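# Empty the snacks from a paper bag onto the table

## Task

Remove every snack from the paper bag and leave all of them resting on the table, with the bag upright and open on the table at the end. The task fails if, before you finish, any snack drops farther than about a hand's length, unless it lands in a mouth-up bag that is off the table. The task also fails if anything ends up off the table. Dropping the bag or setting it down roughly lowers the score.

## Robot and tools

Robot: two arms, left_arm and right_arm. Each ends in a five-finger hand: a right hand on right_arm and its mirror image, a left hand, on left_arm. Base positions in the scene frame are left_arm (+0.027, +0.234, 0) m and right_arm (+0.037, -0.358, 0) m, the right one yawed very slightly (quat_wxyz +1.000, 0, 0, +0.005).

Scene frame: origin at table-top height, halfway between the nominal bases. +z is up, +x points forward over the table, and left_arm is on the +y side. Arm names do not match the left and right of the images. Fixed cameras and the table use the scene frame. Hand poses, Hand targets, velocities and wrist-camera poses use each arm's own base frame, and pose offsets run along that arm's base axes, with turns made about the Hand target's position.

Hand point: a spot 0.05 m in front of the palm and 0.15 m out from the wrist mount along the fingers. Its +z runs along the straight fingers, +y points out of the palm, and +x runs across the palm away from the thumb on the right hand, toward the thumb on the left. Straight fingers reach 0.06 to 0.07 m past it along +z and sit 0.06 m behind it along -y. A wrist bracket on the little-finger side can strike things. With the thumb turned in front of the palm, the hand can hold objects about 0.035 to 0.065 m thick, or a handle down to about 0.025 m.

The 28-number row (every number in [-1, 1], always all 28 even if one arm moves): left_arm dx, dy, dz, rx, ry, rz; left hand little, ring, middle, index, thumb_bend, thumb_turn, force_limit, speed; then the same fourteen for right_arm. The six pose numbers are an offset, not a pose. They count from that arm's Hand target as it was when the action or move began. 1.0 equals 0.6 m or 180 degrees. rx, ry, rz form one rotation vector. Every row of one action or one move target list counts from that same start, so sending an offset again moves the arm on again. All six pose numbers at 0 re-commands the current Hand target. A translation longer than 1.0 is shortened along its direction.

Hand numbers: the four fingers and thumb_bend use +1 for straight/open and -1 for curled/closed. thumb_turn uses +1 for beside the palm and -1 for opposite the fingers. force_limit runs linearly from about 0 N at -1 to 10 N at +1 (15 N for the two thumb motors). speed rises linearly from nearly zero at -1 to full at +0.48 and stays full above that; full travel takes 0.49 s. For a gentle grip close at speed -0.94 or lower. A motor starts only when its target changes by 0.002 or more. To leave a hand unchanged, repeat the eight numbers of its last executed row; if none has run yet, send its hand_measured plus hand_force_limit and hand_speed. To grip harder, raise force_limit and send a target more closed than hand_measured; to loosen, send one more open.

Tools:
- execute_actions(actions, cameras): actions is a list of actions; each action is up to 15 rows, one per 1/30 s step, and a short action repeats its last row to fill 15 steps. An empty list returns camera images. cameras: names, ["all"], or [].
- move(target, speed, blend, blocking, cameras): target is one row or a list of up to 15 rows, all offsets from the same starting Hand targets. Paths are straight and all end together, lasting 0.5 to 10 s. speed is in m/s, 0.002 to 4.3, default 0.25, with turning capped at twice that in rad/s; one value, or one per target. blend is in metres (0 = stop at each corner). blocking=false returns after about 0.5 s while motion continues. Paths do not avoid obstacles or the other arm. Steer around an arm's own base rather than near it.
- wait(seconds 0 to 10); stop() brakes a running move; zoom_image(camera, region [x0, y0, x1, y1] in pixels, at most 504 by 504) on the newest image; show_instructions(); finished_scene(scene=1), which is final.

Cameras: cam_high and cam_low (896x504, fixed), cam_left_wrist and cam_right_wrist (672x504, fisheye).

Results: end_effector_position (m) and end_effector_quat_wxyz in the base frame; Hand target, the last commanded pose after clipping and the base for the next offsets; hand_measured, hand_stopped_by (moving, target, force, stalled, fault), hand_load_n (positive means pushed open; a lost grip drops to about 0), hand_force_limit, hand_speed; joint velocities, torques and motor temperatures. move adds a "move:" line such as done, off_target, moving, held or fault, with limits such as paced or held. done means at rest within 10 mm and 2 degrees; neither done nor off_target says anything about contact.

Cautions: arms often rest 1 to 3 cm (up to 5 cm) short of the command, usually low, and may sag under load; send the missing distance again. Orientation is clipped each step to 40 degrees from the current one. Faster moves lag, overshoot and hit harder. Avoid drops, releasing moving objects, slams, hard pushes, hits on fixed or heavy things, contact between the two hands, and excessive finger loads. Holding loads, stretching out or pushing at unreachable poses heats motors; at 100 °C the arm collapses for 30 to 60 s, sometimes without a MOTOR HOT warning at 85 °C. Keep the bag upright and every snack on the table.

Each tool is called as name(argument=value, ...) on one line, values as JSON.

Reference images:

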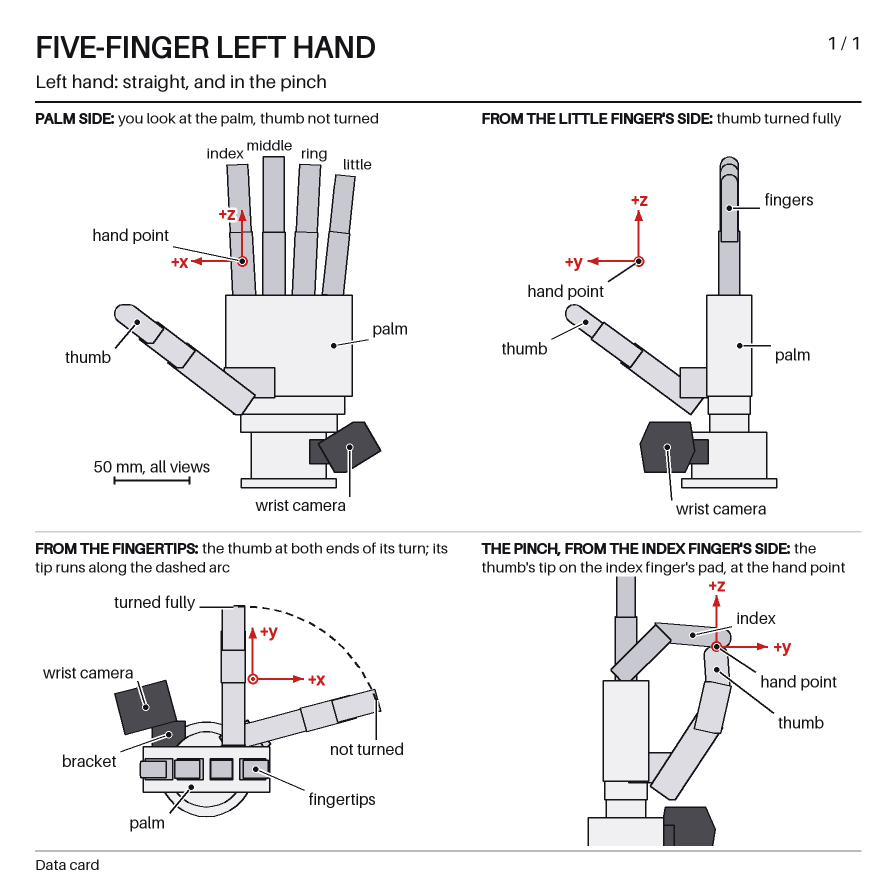

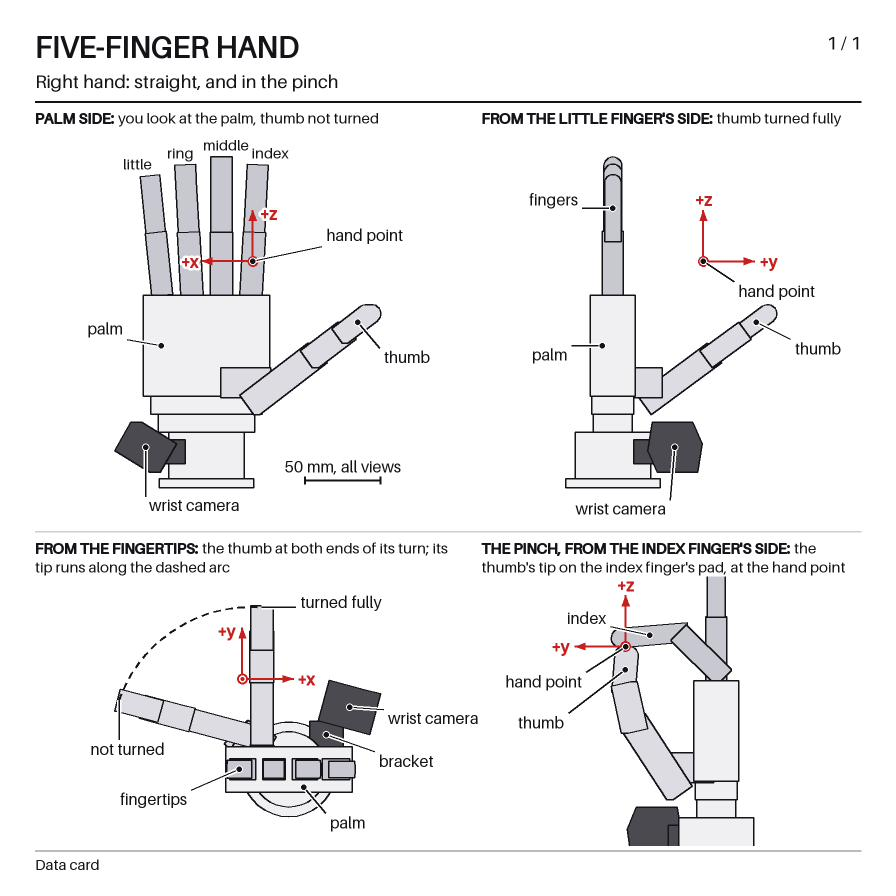

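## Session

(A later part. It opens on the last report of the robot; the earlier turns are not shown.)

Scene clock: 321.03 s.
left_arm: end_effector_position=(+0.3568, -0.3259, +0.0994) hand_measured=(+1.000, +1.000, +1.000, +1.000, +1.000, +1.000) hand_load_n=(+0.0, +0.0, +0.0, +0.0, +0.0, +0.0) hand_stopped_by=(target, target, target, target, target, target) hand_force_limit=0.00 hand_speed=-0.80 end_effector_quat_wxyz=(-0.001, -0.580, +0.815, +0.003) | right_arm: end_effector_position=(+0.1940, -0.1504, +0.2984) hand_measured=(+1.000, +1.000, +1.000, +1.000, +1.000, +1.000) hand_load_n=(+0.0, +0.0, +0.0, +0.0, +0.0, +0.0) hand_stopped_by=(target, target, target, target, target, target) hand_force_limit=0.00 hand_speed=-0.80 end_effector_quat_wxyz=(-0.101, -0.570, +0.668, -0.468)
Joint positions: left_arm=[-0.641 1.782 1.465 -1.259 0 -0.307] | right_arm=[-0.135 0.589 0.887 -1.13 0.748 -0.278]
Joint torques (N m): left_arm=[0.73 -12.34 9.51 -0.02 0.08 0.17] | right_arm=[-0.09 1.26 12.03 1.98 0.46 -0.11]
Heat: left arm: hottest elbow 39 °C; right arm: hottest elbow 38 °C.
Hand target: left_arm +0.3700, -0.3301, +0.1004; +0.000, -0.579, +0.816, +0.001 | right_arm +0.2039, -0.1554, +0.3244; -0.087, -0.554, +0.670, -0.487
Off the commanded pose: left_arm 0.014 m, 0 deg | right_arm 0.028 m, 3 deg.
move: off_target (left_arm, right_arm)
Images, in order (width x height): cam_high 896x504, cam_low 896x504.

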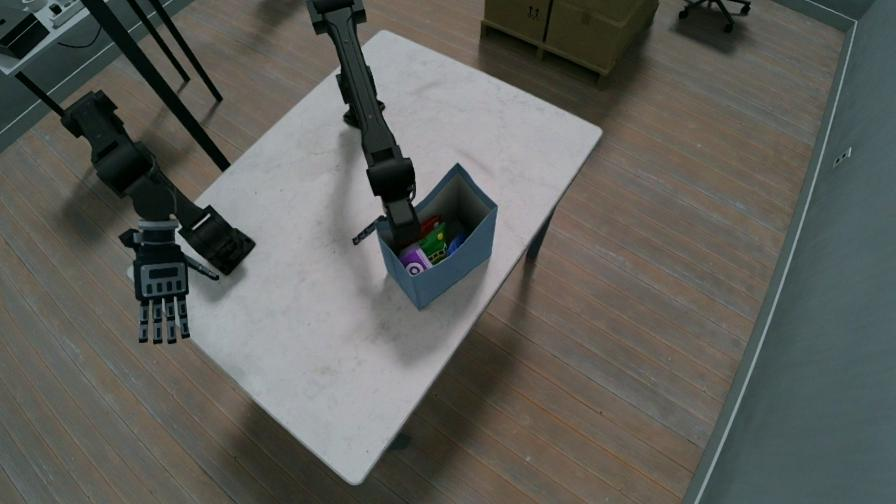

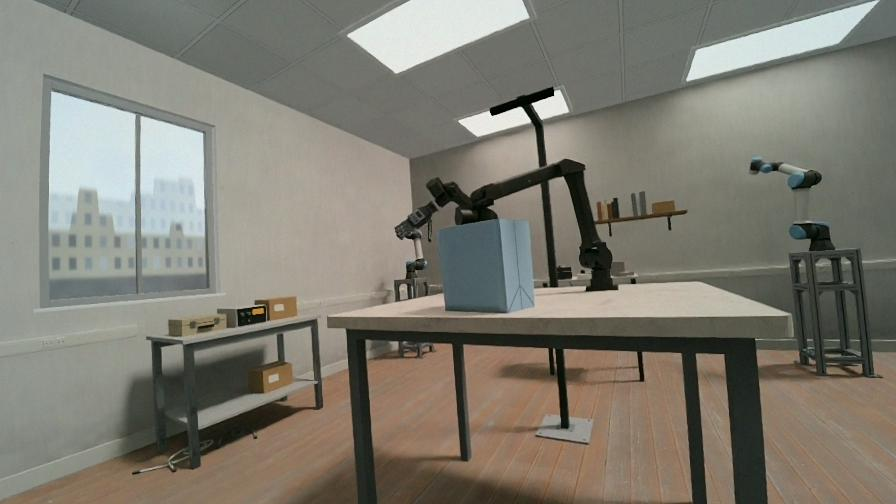

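move(target=[[-0.083,0,0.08,0,0,0,1,1,1,1,1,1,0,-0.8,0,0,0,0,0,0,1,1,1,1,1,1,0,-0.8],[-0.083,0,0.42,0,0,0,1,1,1,1,1,1,0,-0.8,0,0,0,0,0,0,1,1,1,1,1,1,0,-0.8],[0.092,-0.04,0.42,0,0,0,0.6,0.6,0.6,0.6,1,-1,0,0,0,0,0,0,0,0,1,1,1,1,1,1,0,-0.8]], blend=[0.02,0.03,0], cameras=["all"])

zoom_image(camera="cam_high", region=[280, 100, 540, 330])

Scene clock: 347.33 s.
left_arm: end_effector_position=(+0.4229, -0.3512, +0.3400) hand_measured=(+0.600, +0.600, +0.600, +0.600, +1.000, -1.000) hand_load_n=(+0.0, +0.0, +0.0, +0.0, +0.0, +0.0) hand_stopped_by=(target, target, target, target, target, target) hand_force_limit=0.00 hand_speed=0.00 end_effector_quat_wxyz=(+0.024, -0.587, +0.802, -0.110) | right_arm: end_effector_position=(+0.1940, -0.1504, +0.2984) hand_measured=(+1.000, +1.000, +1.000, +1.000, +1.000, +1.000) hand_load_n=(+0.0, +0.0, +0.0, +0.0, +0.0, +0.0) hand_stopped_by=(target, target, target, target, target, target) hand_force_limit=0.00 hand_speed=-0.80 end_effector_quat_wxyz=(-0.101, -0.570, +0.668, -0.468)
Joint positions: left_arm=[-0.597 1.804 2.145 -1.688 0.028 -0.294] | right_arm=[-0.135 0.589 0.887 -1.13 0.748 -0.278]
Joint torques (N m): left_arm=[0.67 -14.86 9.65 0.24 0.09 0.1] | right_arm=[-0.09 1.26 12.03 1.99 0.46 -0.11]
Heat: left arm: hottest elbow 39 °C; right arm: hottest elbow 39 °C.
Hand target: left_arm +0.4251, -0.3542, +0.3523; +0.000, -0.578, +0.816, +0.001 | right_arm +0.2039, -0.1554, +0.3244; -0.087, -0.554, +0.670, -0.487
Off the commanded pose: left_arm 0.013 m, 13 deg | right_arm 0.028 m, 3 deg.
joint sent to its limit (left arm) — joint 4 (wrist pitch), lower limit. The joint targets are off in orientation, not in position.
move: off_target (left_arm, right_arm); target 3's new numbers were sent with left_arm's hand 0.013 m and 13 deg from that target

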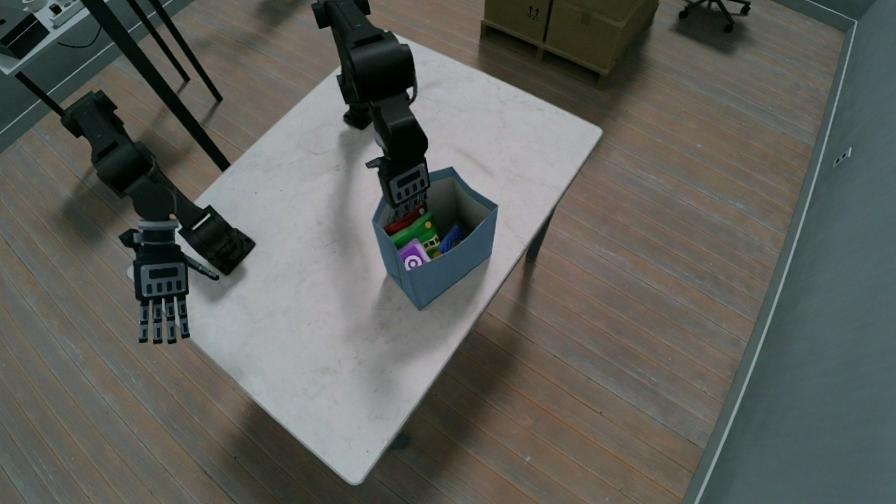

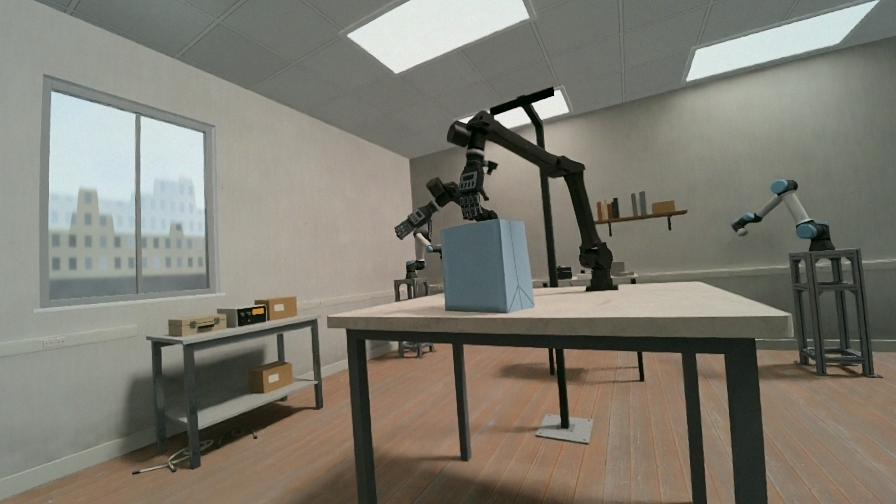

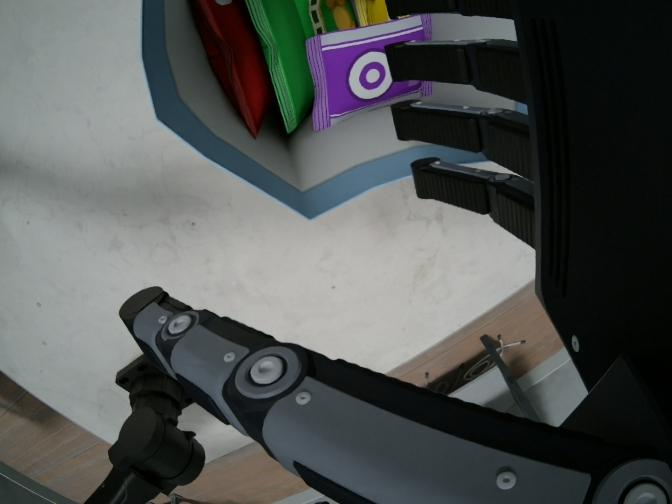

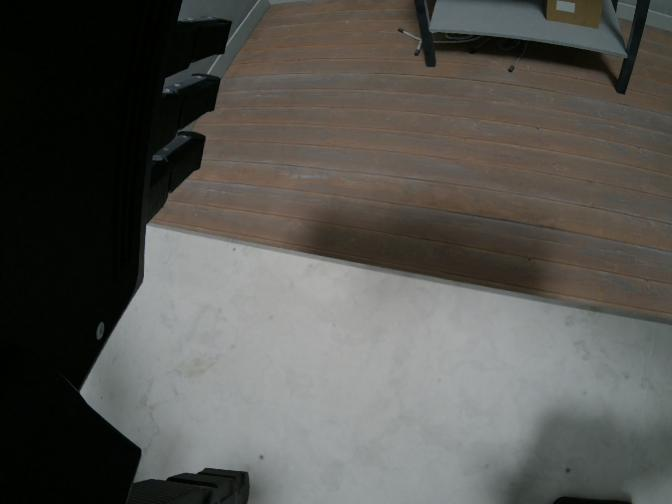

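Scaled by 1.938 from the camera's 896x504 image, which has a finer 1280x720 frame.

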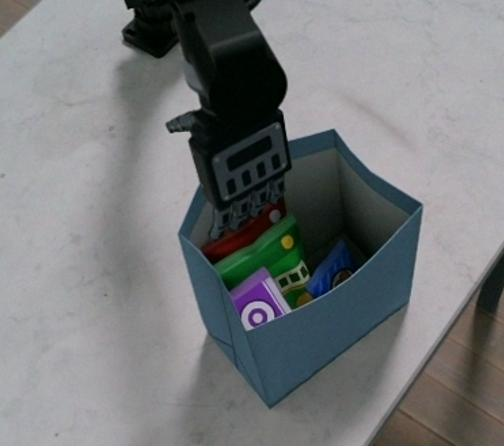

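move(target=[-0.037,0,-0.16,0,0,0,0.6,0.6,0.6,0.6,1,-1,0,0,0,0,0,0,0,0,1,1,1,1,1,1,0,-0.8], speed=0.12, cameras=["cam_high","cam_left_wrist"])

zoom_image(camera="cam_high", region=[330, 120, 530, 320])

Scene clock: 367.20 s.
left_arm: end_effector_position=(+0.4053, -0.3511, +0.2668) hand_measured=(+0.600, +0.600, +0.600, +0.600, +1.000, -1.000) hand_load_n=(+0.0, +0.0, +0.0, +0.0, +0.0, +0.0) hand_stopped_by=(target, target, target, target, target, target) hand_force_limit=0.00 hand_speed=0.00 end_effector_quat_wxyz=(+0.006, -0.581, +0.814, -0.022) | right_arm: end_effector_position=(+0.1940, -0.1504, +0.2984) hand_measured=(+1.000, +1.000, +1.000, +1.000, +1.000, +1.000) hand_load_n=(+0.0, +0.0, +0.0, +0.0, +0.0, +0.0) hand_stopped_by=(target, target, target, target, target, target) hand_force_limit=0.00 hand_speed=-0.80 end_effector_quat_wxyz=(-0.101, -0.570, +0.668, -0.468)
Joint positions: left_arm=[-0.624 1.856 2.018 -1.688 0.004 -0.294] | right_arm=[-0.135 0.589 0.887 -1.13 0.748 -0.278]
Joint torques (N m): left_arm=[0.91 -14.27 6.94 -0.13 -0.03 0.05] | right_arm=[-0.15 1.32 12.01 1.98 0.45 -0.11]
Heat: left arm: hottest elbow 39 °C; right arm: hottest elbow 39 °C.
Hand target: left_arm +0.4030, -0.3541, +0.2564; +0.000, -0.579, +0.816, +0.000 | right_arm +0.2039, -0.1554, +0.3244; -0.087, -0.554, +0.670, -0.487
Off the commanded pose: left_arm 0.011 m, 3 deg | right_arm 0.028 m, 3 deg.
joint sent to its limit (left arm) — joint 4 (wrist pitch), lower limit. The joint targets still meet the commanded pose.
move: off_target (left_arm, right_arm)
Images, in order (width x height): cam_high 896x504, cam_left_wrist 672x504.

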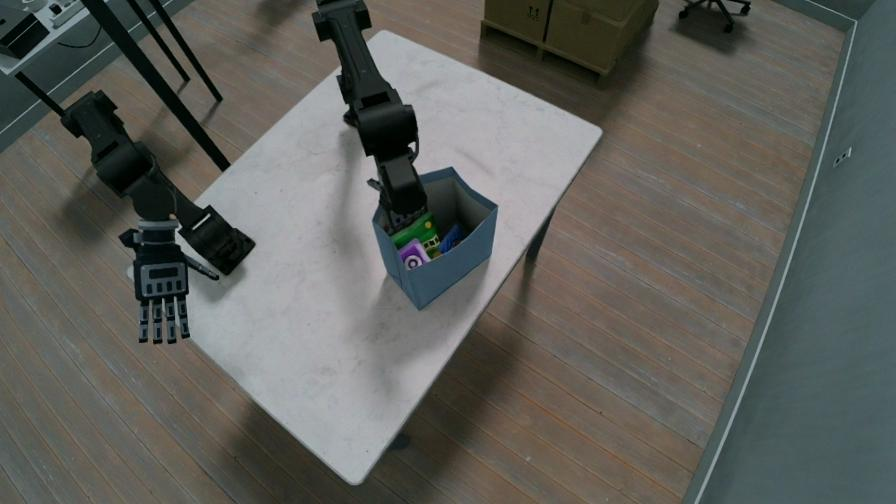

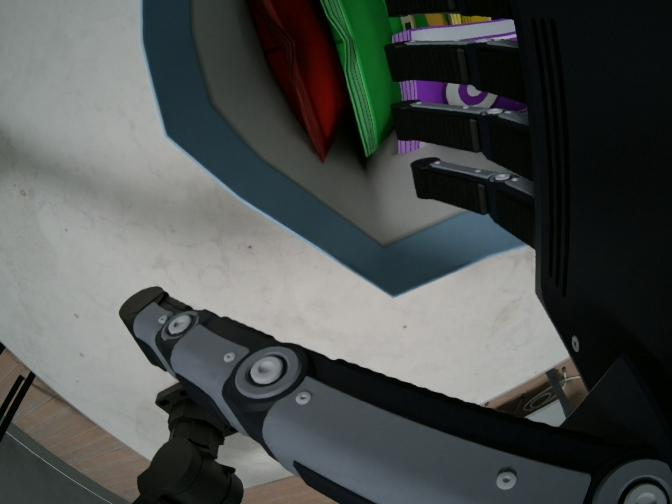

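Scaled by 2.520 from the camera's 896x504 image, which has a finer 1280x720 frame.

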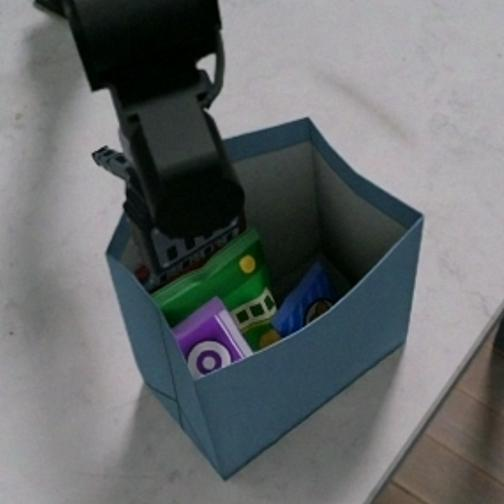

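move(target=[[-0.063,0.08,0,0,0,0,0.6,0.6,0.6,0.6,1,-1,0,0,0,0,0,0,0,0,1,1,1,1,1,1,0,-0.8],[-0.063,0.08,-0.102,0,0,0,0.6,0.6,0.6,0.6,1,-1,0,0,0,0,0,0,0,0,1,1,1,1,1,1,0,-0.8]], speed=0.1, cameras=["cam_high","cam_left_wrist"])

zoom_image(camera="cam_high", region=[330, 120, 530, 320])

Scene clock: 382.87 s.
left_arm: end_effector_position=(+0.3615, -0.3078, +0.1974) hand_measured=(+0.600, +0.600, +0.600, +0.600, +1.000, -1.000) hand_load_n=(-0.5, +0.0, +0.0, -0.5, +0.0, +0.0) hand_stopped_by=(target, target, target, target, target, target) hand_force_limit=0.00 hand_speed=0.00 end_effector_quat_wxyz=(-0.003, -0.580, +0.815, +0.006) | right_arm: end_effector_position=(+0.1940, -0.1504, +0.2984) hand_measured=(+1.000, +1.000, +1.000, +1.000, +1.000, +1.000) hand_load_n=(+0.0, +0.0, +0.0, +0.0, +0.0, +0.0) hand_stopped_by=(target, target, target, target, target, target) hand_force_limit=0.00 hand_speed=-0.80 end_effector_quat_wxyz=(-0.101, -0.570, +0.668, -0.468)
Joint positions: left_arm=[-0.607 1.719 1.64 -1.506 0.001 -0.273] | right_arm=[-0.135 0.589 0.887 -1.13 0.748 -0.278]
Joint torques (N m): left_arm=[2.08 -14.15 6.37 0.87 0 0.07] | right_arm=[-0.15 1.32 12.01 1.99 0.46 -0.11]
Heat: left arm: hottest elbow 40 °C; right arm: hottest elbow 39 °C.
Hand target: left_arm +0.3652, -0.3061, +0.1951; +0.000, -0.579, +0.816, +0.001 | right_arm +0.2039, -0.1554, +0.3244; -0.087, -0.554, +0.670, -0.487
Off the commanded pose: left_arm 0.005 m, 1 deg | right_arm 0.028 m, 3 deg.
move: off_target (right_arm)
Images, in order (width x height): cam_high 896x504, cam_left_wrist 672x504.

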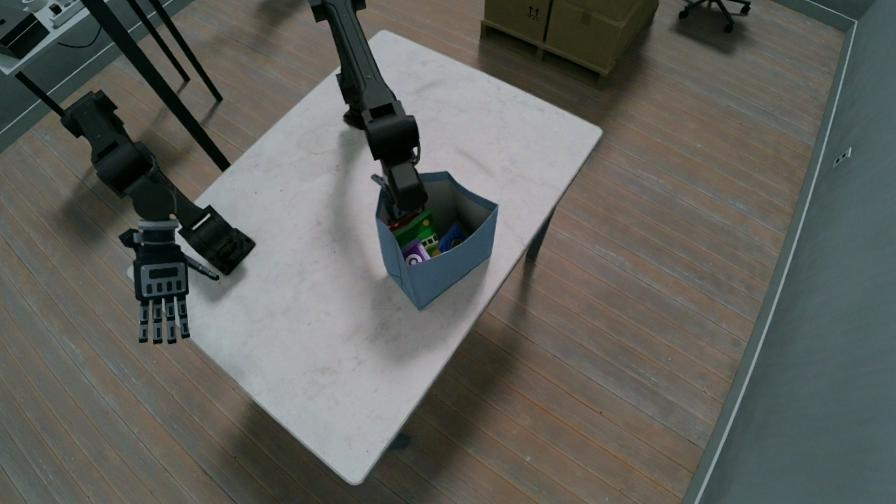

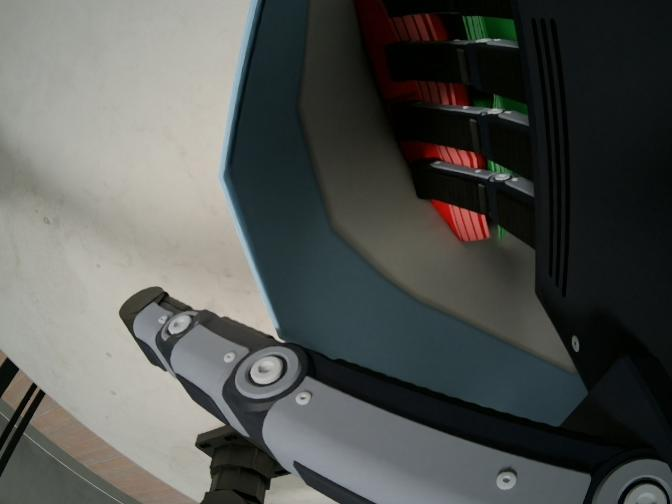

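Scaled by 2.520 from the camera's 896x504 image, which has a finer 1280x720 frame.

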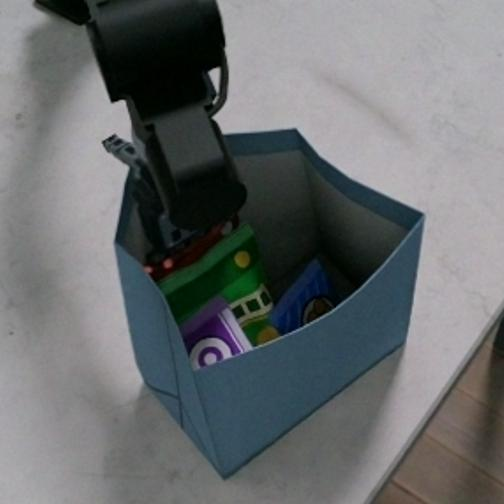

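move(target=[-0.037,0.014,-0.005,0,0,0,0.6,0.6,0.6,0.6,1,-1,0,0,0,0,0,0,0,0,1,1,1,1,1,1,0,-0.8], speed=0.1, cameras=["cam_left_wrist"])

Scene clock: 394.83 s.
left_arm: end_effector_position=(+0.3451, -0.2964, +0.1911) hand_measured=(+0.600, +0.600, +0.600, +0.600, +1.000, -1.000) hand_load_n=(+0.5, +0.0, +0.0, +0.5, +0.0, +0.0) hand_stopped_by=(target, target, target, target, target, target) hand_force_limit=0.00 hand_speed=0.00 end_effector_quat_wxyz=(-0.002, -0.580, +0.815, +0.005) | right_arm: end_effector_position=(+0.1940, -0.1504, +0.2984) hand_measured=(+1.000, +1.000, +1.000, +1.000, +1.000, +1.000) hand_load_n=(+0.0, +0.0, +0.0, +0.0, +0.0, +0.0) hand_stopped_by=(target, target, target, target, target, target) hand_force_limit=0.00 hand_speed=-0.80 end_effector_quat_wxyz=(-0.101, -0.570, +0.668, -0.468)
Joint positions: left_arm=[-0.607 1.667 1.556 -1.472 0.001 -0.273] | right_arm=[-0.135 0.589 0.887 -1.13 0.748 -0.278]
Joint torques (N m): left_arm=[0.5 -13.8 6.31 0.46 0.05 -0.03] | right_arm=[-0.15 1.26 12.01 1.99 0.46 -0.11]
Heat: left arm: hottest elbow 39 °C; right arm: hottest elbow 39 °C.
Hand target: left_arm +0.3430, -0.2977, +0.1923; +0.000, -0.579, +0.816, +0.001 | right_arm +0.2039, -0.1554, +0.3244; -0.087, -0.554, +0.670, -0.487
Off the commanded pose: left_arm 0.003 m, 1 deg | right_arm 0.028 m, 3 deg.
move: off_target (right_arm)
Images, in order (width x height): cam_left_wrist 672x504.

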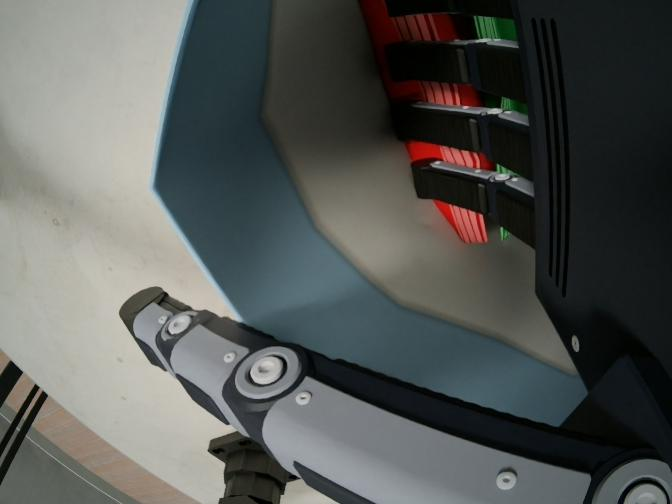

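move(target=[0,0,0,0,0,0,0,0,0,0,0,-1,-0.1,-0.7,0,0,0,0,0,0,1,1,1,1,1,1,0,-0.8], speed=0.1, cameras=["cam_high","cam_left_wrist"])

zoom_image(camera="cam_high", region=[330, 120, 530, 320])

Scene clock: 404.63 s.
left_arm: end_effector_position=(+0.3441, -0.2955, +0.1933) hand_measured=(+0.000, +0.000, +0.000, +0.000, +0.004, -1.000) hand_load_n=(+0.0, +0.0, +0.5, +1.0, +6.0, -1.0) hand_stopped_by=(target, target, target, target, target, target) hand_force_limit=-0.10 hand_speed=-0.70 end_effector_quat_wxyz=(-0.001, -0.580, +0.815, +0.003) | right_arm: end_effector_position=(+0.1940, -0.1504, +0.2984) hand_measured=(+1.000, +1.000, +1.000, +1.000, +1.000, +1.000) hand_load_n=(+0.0, +0.0, +0.0, +0.0, +0.0, +0.0) hand_stopped_by=(target, target, target, target, target, target) hand_force_limit=0.00 hand_speed=-0.80 end_effector_quat_wxyz=(-0.101, -0.570, +0.668, -0.468)
Joint positions: left_arm=[-0.607 1.659 1.553 -1.471 0 -0.273] | right_arm=[-0.135 0.589 0.887 -1.13 0.748 -0.278]
Joint torques (N m): left_arm=[0.5 -13.1 6.35 0.55 0.03 -0.02] | right_arm=[-0.09 1.32 12.04 1.99 0.46 -0.11]
Heat: left arm: hottest elbow 39 °C; right arm: hottest elbow 39 °C.
Hand target: left_arm +0.3430, -0.2977, +0.1921; +0.000, -0.579, +0.816, +0.001 | right_arm +0.2039, -0.1554, +0.3244; -0.087, -0.554, +0.670, -0.487
Off the commanded pose: left_arm 0.003 m, 0 deg | right_arm 0.028 m, 3 deg.
move: off_target (right_arm)
Images, in order (width x height): cam_high 896x504, cam_left_wrist 672x504.

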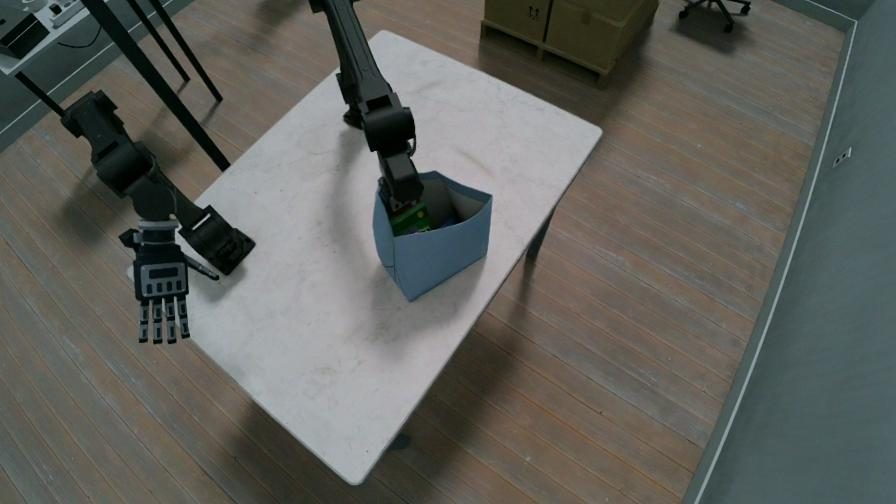

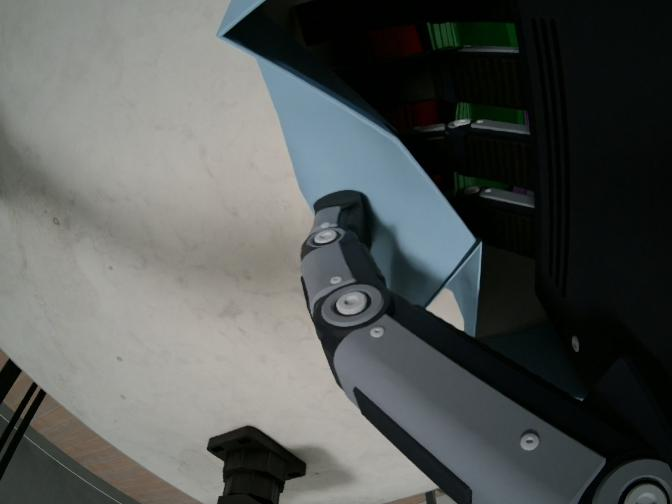

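Scaled by 2.520 from the camera's 896x504 image, which has a finer 1280x720 frame.

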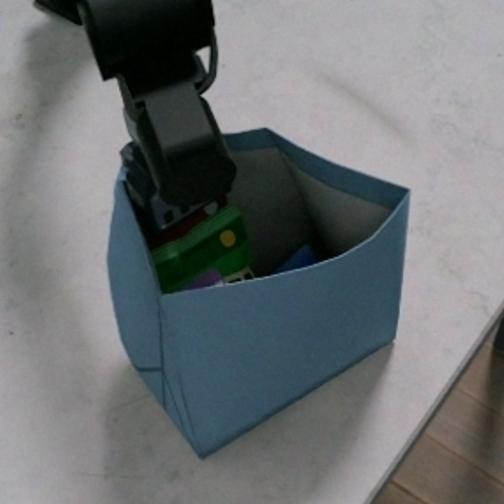

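move(target=[0,0,0,0,0,0,-0.3,-0.3,-0.3,-0.3,-0.01,-1,0.2,-0.8,0,0,0,0,0,0,1,1,1,1,1,1,0,-0.8], speed=0.1, cameras=["cam_high","cam_left_wrist"])

Scene clock: 407.83 s.
left_arm: end_effector_position=(+0.3448, -0.2968, +0.1934) hand_measured=(-0.300, -0.236, -0.088, -0.126, -0.004, -1.000) hand_load_n=(+0.0, +5.5, +1.0, +4.5, +9.0, +0.5) hand_stopped_by=(target, force, force, force, target, target) hand_force_limit=0.20 hand_speed=-0.80 end_effector_quat_wxyz=(-0.002, -0.580, +0.815, +0.000) | right_arm: end_effector_position=(+0.1940, -0.1504, +0.2984) hand_measured=(+1.000, +1.000, +1.000, +1.000, +1.000, +1.000) hand_load_n=(+0.0, +0.0, +0.0, +0.0, +0.0, +0.0) hand_stopped_by=(target, target, target, target, target, target) hand_force_limit=0.00 hand_speed=-0.80 end_effector_quat_wxyz=(-0.101, -0.570, +0.668, -0.468)
Joint positions: left_arm=[-0.607 1.659 1.553 -1.466 0.004 -0.273] | right_arm=[-0.135 0.589 0.887 -1.13 0.748 -0.278]
Joint torques (N m): left_arm=[0.79 -12.69 6.71 0.42 -0.03 0.03] | right_arm=[-0.21 1.32 12.03 2 0.46 -0.11]
Heat: left arm: hottest elbow 39 °C; right arm: hottest elbow 39 °C.
Hand target: left_arm +0.3429, -0.2977, +0.1923; +0.000, -0.579, +0.816, +0.001 | right_arm +0.2039, -0.1554, +0.3244; -0.087, -0.554, +0.670, -0.487
Off the commanded pose: left_arm 0.002 m, 0 deg | right_arm 0.028 m, 3 deg.
move: off_target (right_arm)
Images, in order (width x height): cam_high 896x504, cam_left_wrist 672x504.

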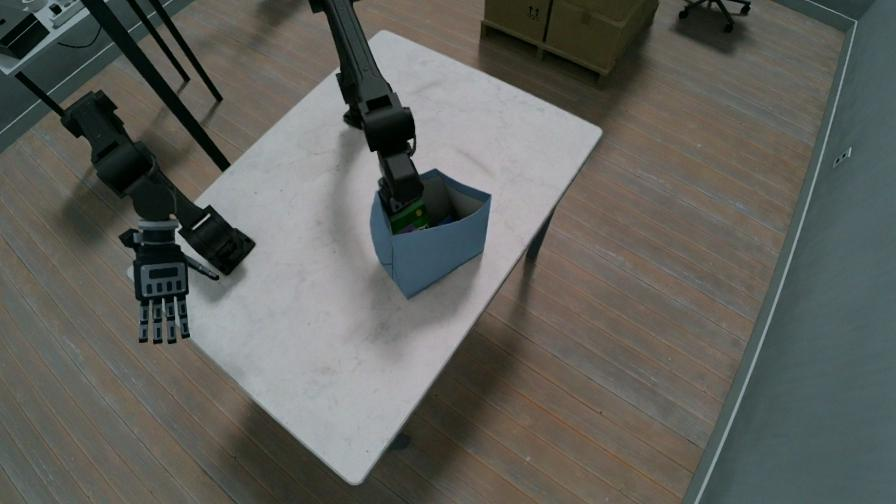

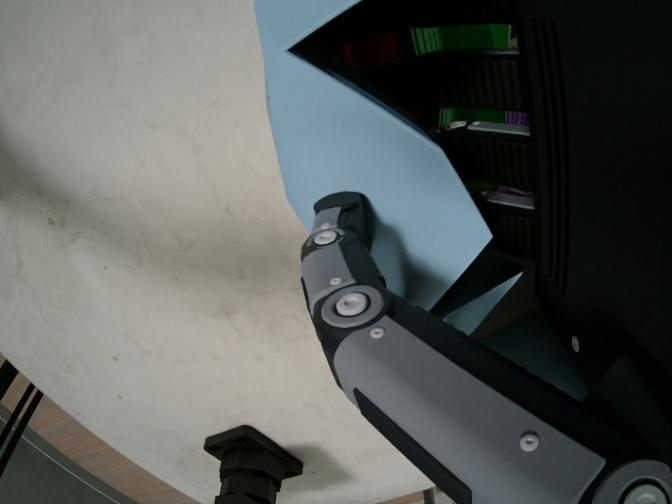

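move(target=[-0.095,0.035,-0.057,-0.038,-0.104,0,-0.3,-0.3,-0.3,-0.3,-0.01,-1,0.2,-0.8,0,0,0,0,0,0,1,1,1,1,1,1,0,-0.8], speed=0.06, cameras=["cam_high","cam_low","cam_left_wrist"])

zoom_image(camera="cam_high", region=[330, 120, 530, 320])

zoom_image(camera="cam_low", region=[380, 180, 620, 340])

Scene clock: 422.07 s.
left_arm: end_effector_position=(+0.2878, -0.2758, +0.1640) hand_measured=(-0.300, -0.236, -0.088, -0.126, -0.004, -1.000) hand_load_n=(+0.0, +4.5, +0.5, +4.5, +9.0, +1.0) hand_stopped_by=(target, force, force, force, target, target) hand_force_limit=0.20 hand_speed=-0.80 end_effector_quat_wxyz=(+0.096, -0.570, +0.803, -0.144) | right_arm: end_effector_position=(+0.1940, -0.1504, +0.2984) hand_measured=(+1.000, +1.000, +1.000, +1.000, +1.000, +1.000) hand_load_n=(+0.0, +0.0, +0.0, +0.0, +0.0, +0.0) hand_stopped_by=(target, target, target, target, target, target) hand_force_limit=0.00 hand_speed=-0.80 end_effector_quat_wxyz=(-0.101, -0.570, +0.668, -0.468)
Joint positions: left_arm=[-0.694 1.282 1.082 -1.041 -0.111 -0.34] | right_arm=[-0.135 0.589 0.887 -1.13 0.748 -0.278]
Joint torques (N m): left_arm=[-0.26 -7.82 6.39 1.22 -0.21 -0.05] | right_arm=[-0.09 1.32 12.01 1.99 0.46 -0.11]
Heat: left arm: hottest elbow 39 °C; right arm: hottest elbow 40 °C.
Hand target: left_arm +0.2859, -0.2766, +0.1579; +0.098, -0.570, +0.803, -0.142 | right_arm +0.2039, -0.1554, +0.3244; -0.087, -0.554, +0.670, -0.487
Off the commanded pose: left_arm 0.006 m, 0 deg | right_arm 0.028 m, 3 deg.
move: off_target (right_arm)
Images, in order (width x height): cam_high 896x504, cam_low 896x504, cam_left_wrist 672x504.

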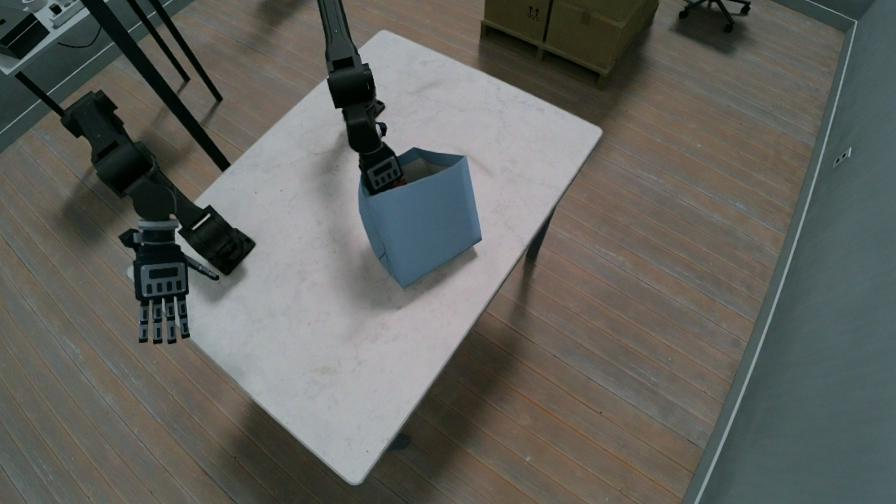

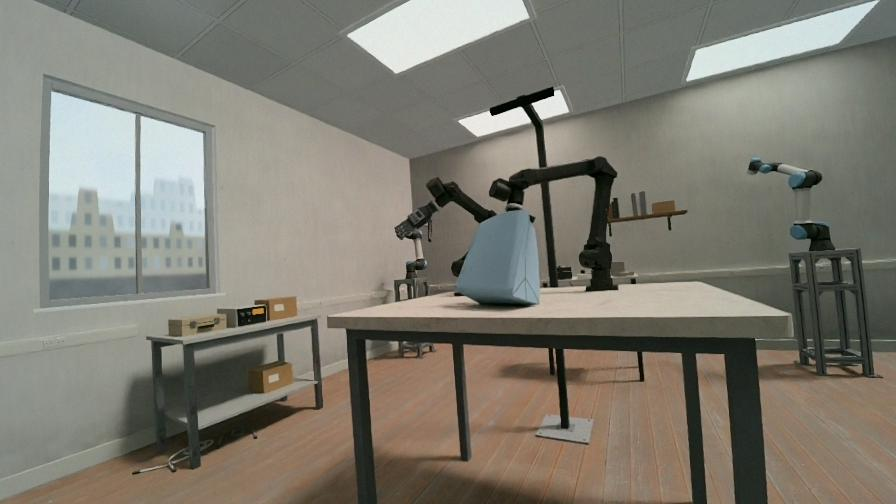

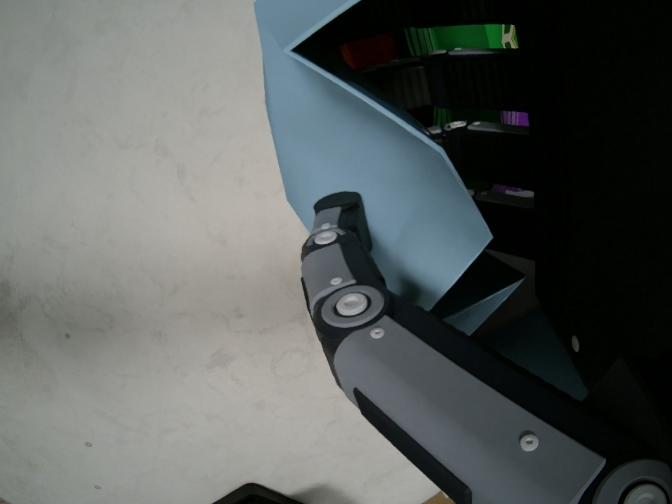

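Scaled by 2.520 from the camera's 896x504 image, which has a finer 1280x720 frame.

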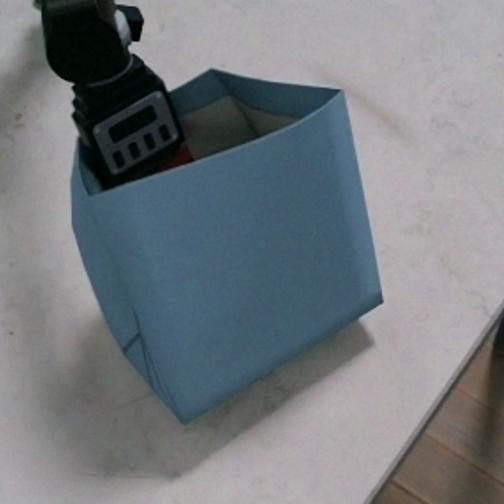

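Scaled by 2.100 from the camera's 896x504 image, which has a finer 1280x720 frame.

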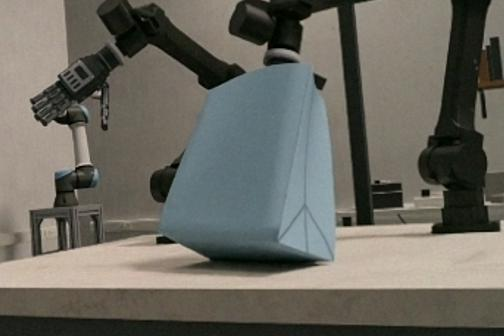

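move(target=[[-0.0595,0.0215,-0.056,-0.0283,-0.0783,0,-0.3,-0.3,-0.3,-0.3,-0.01,-1,0.2,-0.8,0,0,0,0,0,0,1,1,1,1,1,1,0,-0.8],[-0.105,0.038,-0.128,-0.0567,-0.1567,0,-0.3,-0.3,-0.3,-0.3,-0.01,-1,0.2,-0.8,0,0,0,0,0,0,1,1,1,1,1,1,0,-0.8]], speed=0.06, blend=[0.01,0], cameras=["cam_high","cam_low","cam_left_wrist"])

zoom_image(camera="cam_high", region=[330, 120, 530, 320])

zoom_image(camera="cam_low", region=[380, 180, 620, 340])

Scene clock: 433.40 s.
left_arm: end_effector_position=(+0.2239, -0.2541, +0.0815) hand_measured=(-0.300, -0.236, -0.088, -0.126, -0.004, -1.000) hand_load_n=(+0.0, +4.0, +1.0, +6.0, +8.5, +1.0) hand_stopped_by=(target, force, force, force, target, target) hand_force_limit=0.20 hand_speed=-0.80 end_effector_quat_wxyz=(+0.238, -0.526, +0.741, -0.343) | right_arm: end_effector_position=(+0.1940, -0.1504, +0.2984) hand_measured=(+1.000, +1.000, +1.000, +1.000, +1.000, +1.000) hand_load_n=(+0.0, +0.0, +0.5, +0.0, +0.0, +0.0) hand_stopped_by=(target, target, target, target, target, target) hand_force_limit=0.00 hand_speed=-0.80 end_effector_quat_wxyz=(-0.101, -0.570, +0.668, -0.468)
Joint positions: left_arm=[-0.954 0.874 0.449 -0.383 -0.448 -0.435] | right_arm=[-0.135 0.589 0.887 -1.13 0.748 -0.278]
Joint torques (N m): left_arm=[0.97 -2.73 6.82 1.8 -0.38 0.06] | right_arm=[-0.09 1.32 12.03 2 0.46 -0.11]
Heat: left arm: hottest elbow 39 °C; right arm: hottest elbow 40 °C.
Hand target: left_arm +0.2230, -0.2539, +0.0811; +0.240, -0.525, +0.740, -0.346 | right_arm +0.2039, -0.1554, +0.3244; -0.087, -0.554, +0.670, -0.487
Off the commanded pose: left_arm 0.001 m, 1 deg | right_arm 0.028 m, 3 deg.
move: off_target (right_arm)
Images, in order (width x height): cam_high 896x504, cam_low 896x504, cam_left_wrist 672x504.

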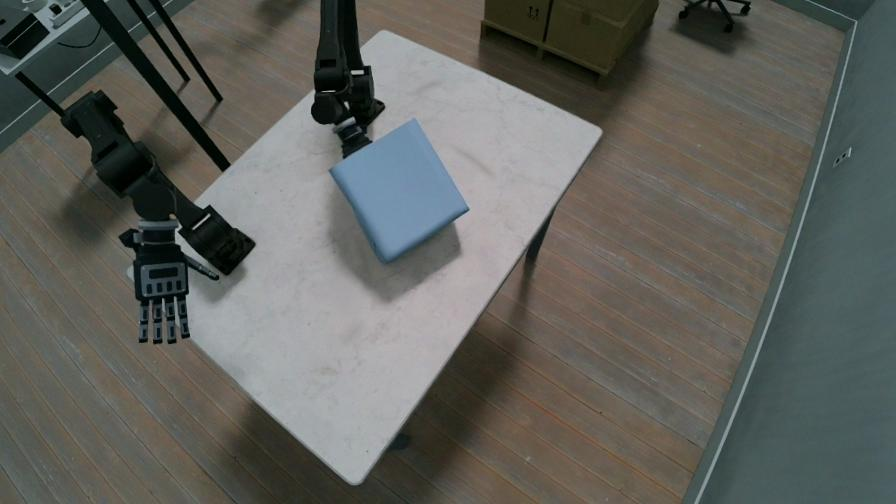

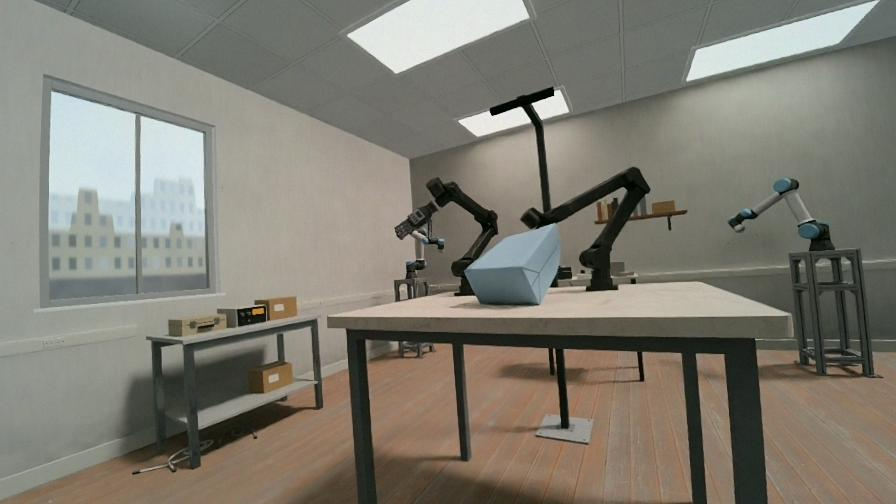

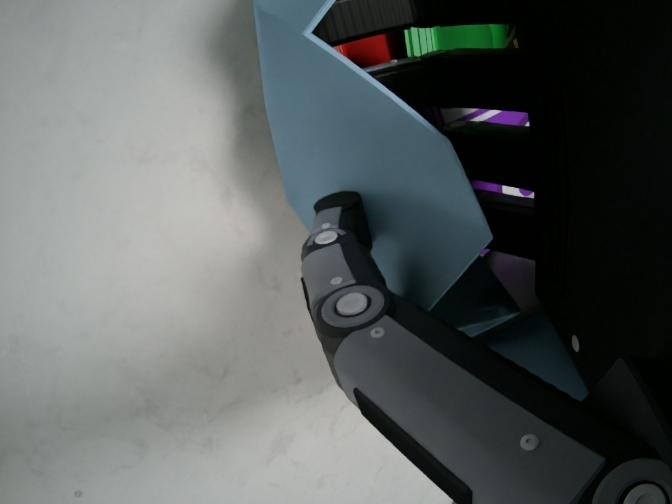

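Scaled by 2.520 from the camera's 896x504 image, which has a finer 1280x720 frame.

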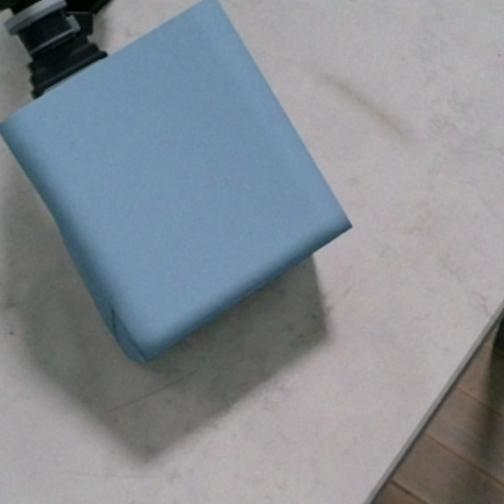

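Scaled by 2.100 from the camera's 896x504 image, which has a finer 1280x720 frame.

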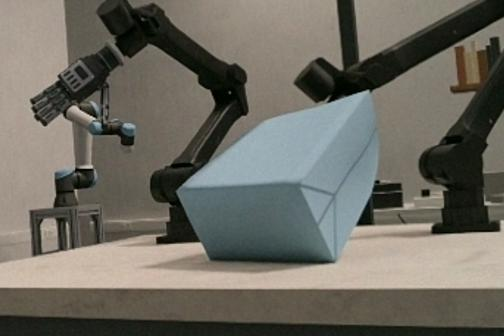

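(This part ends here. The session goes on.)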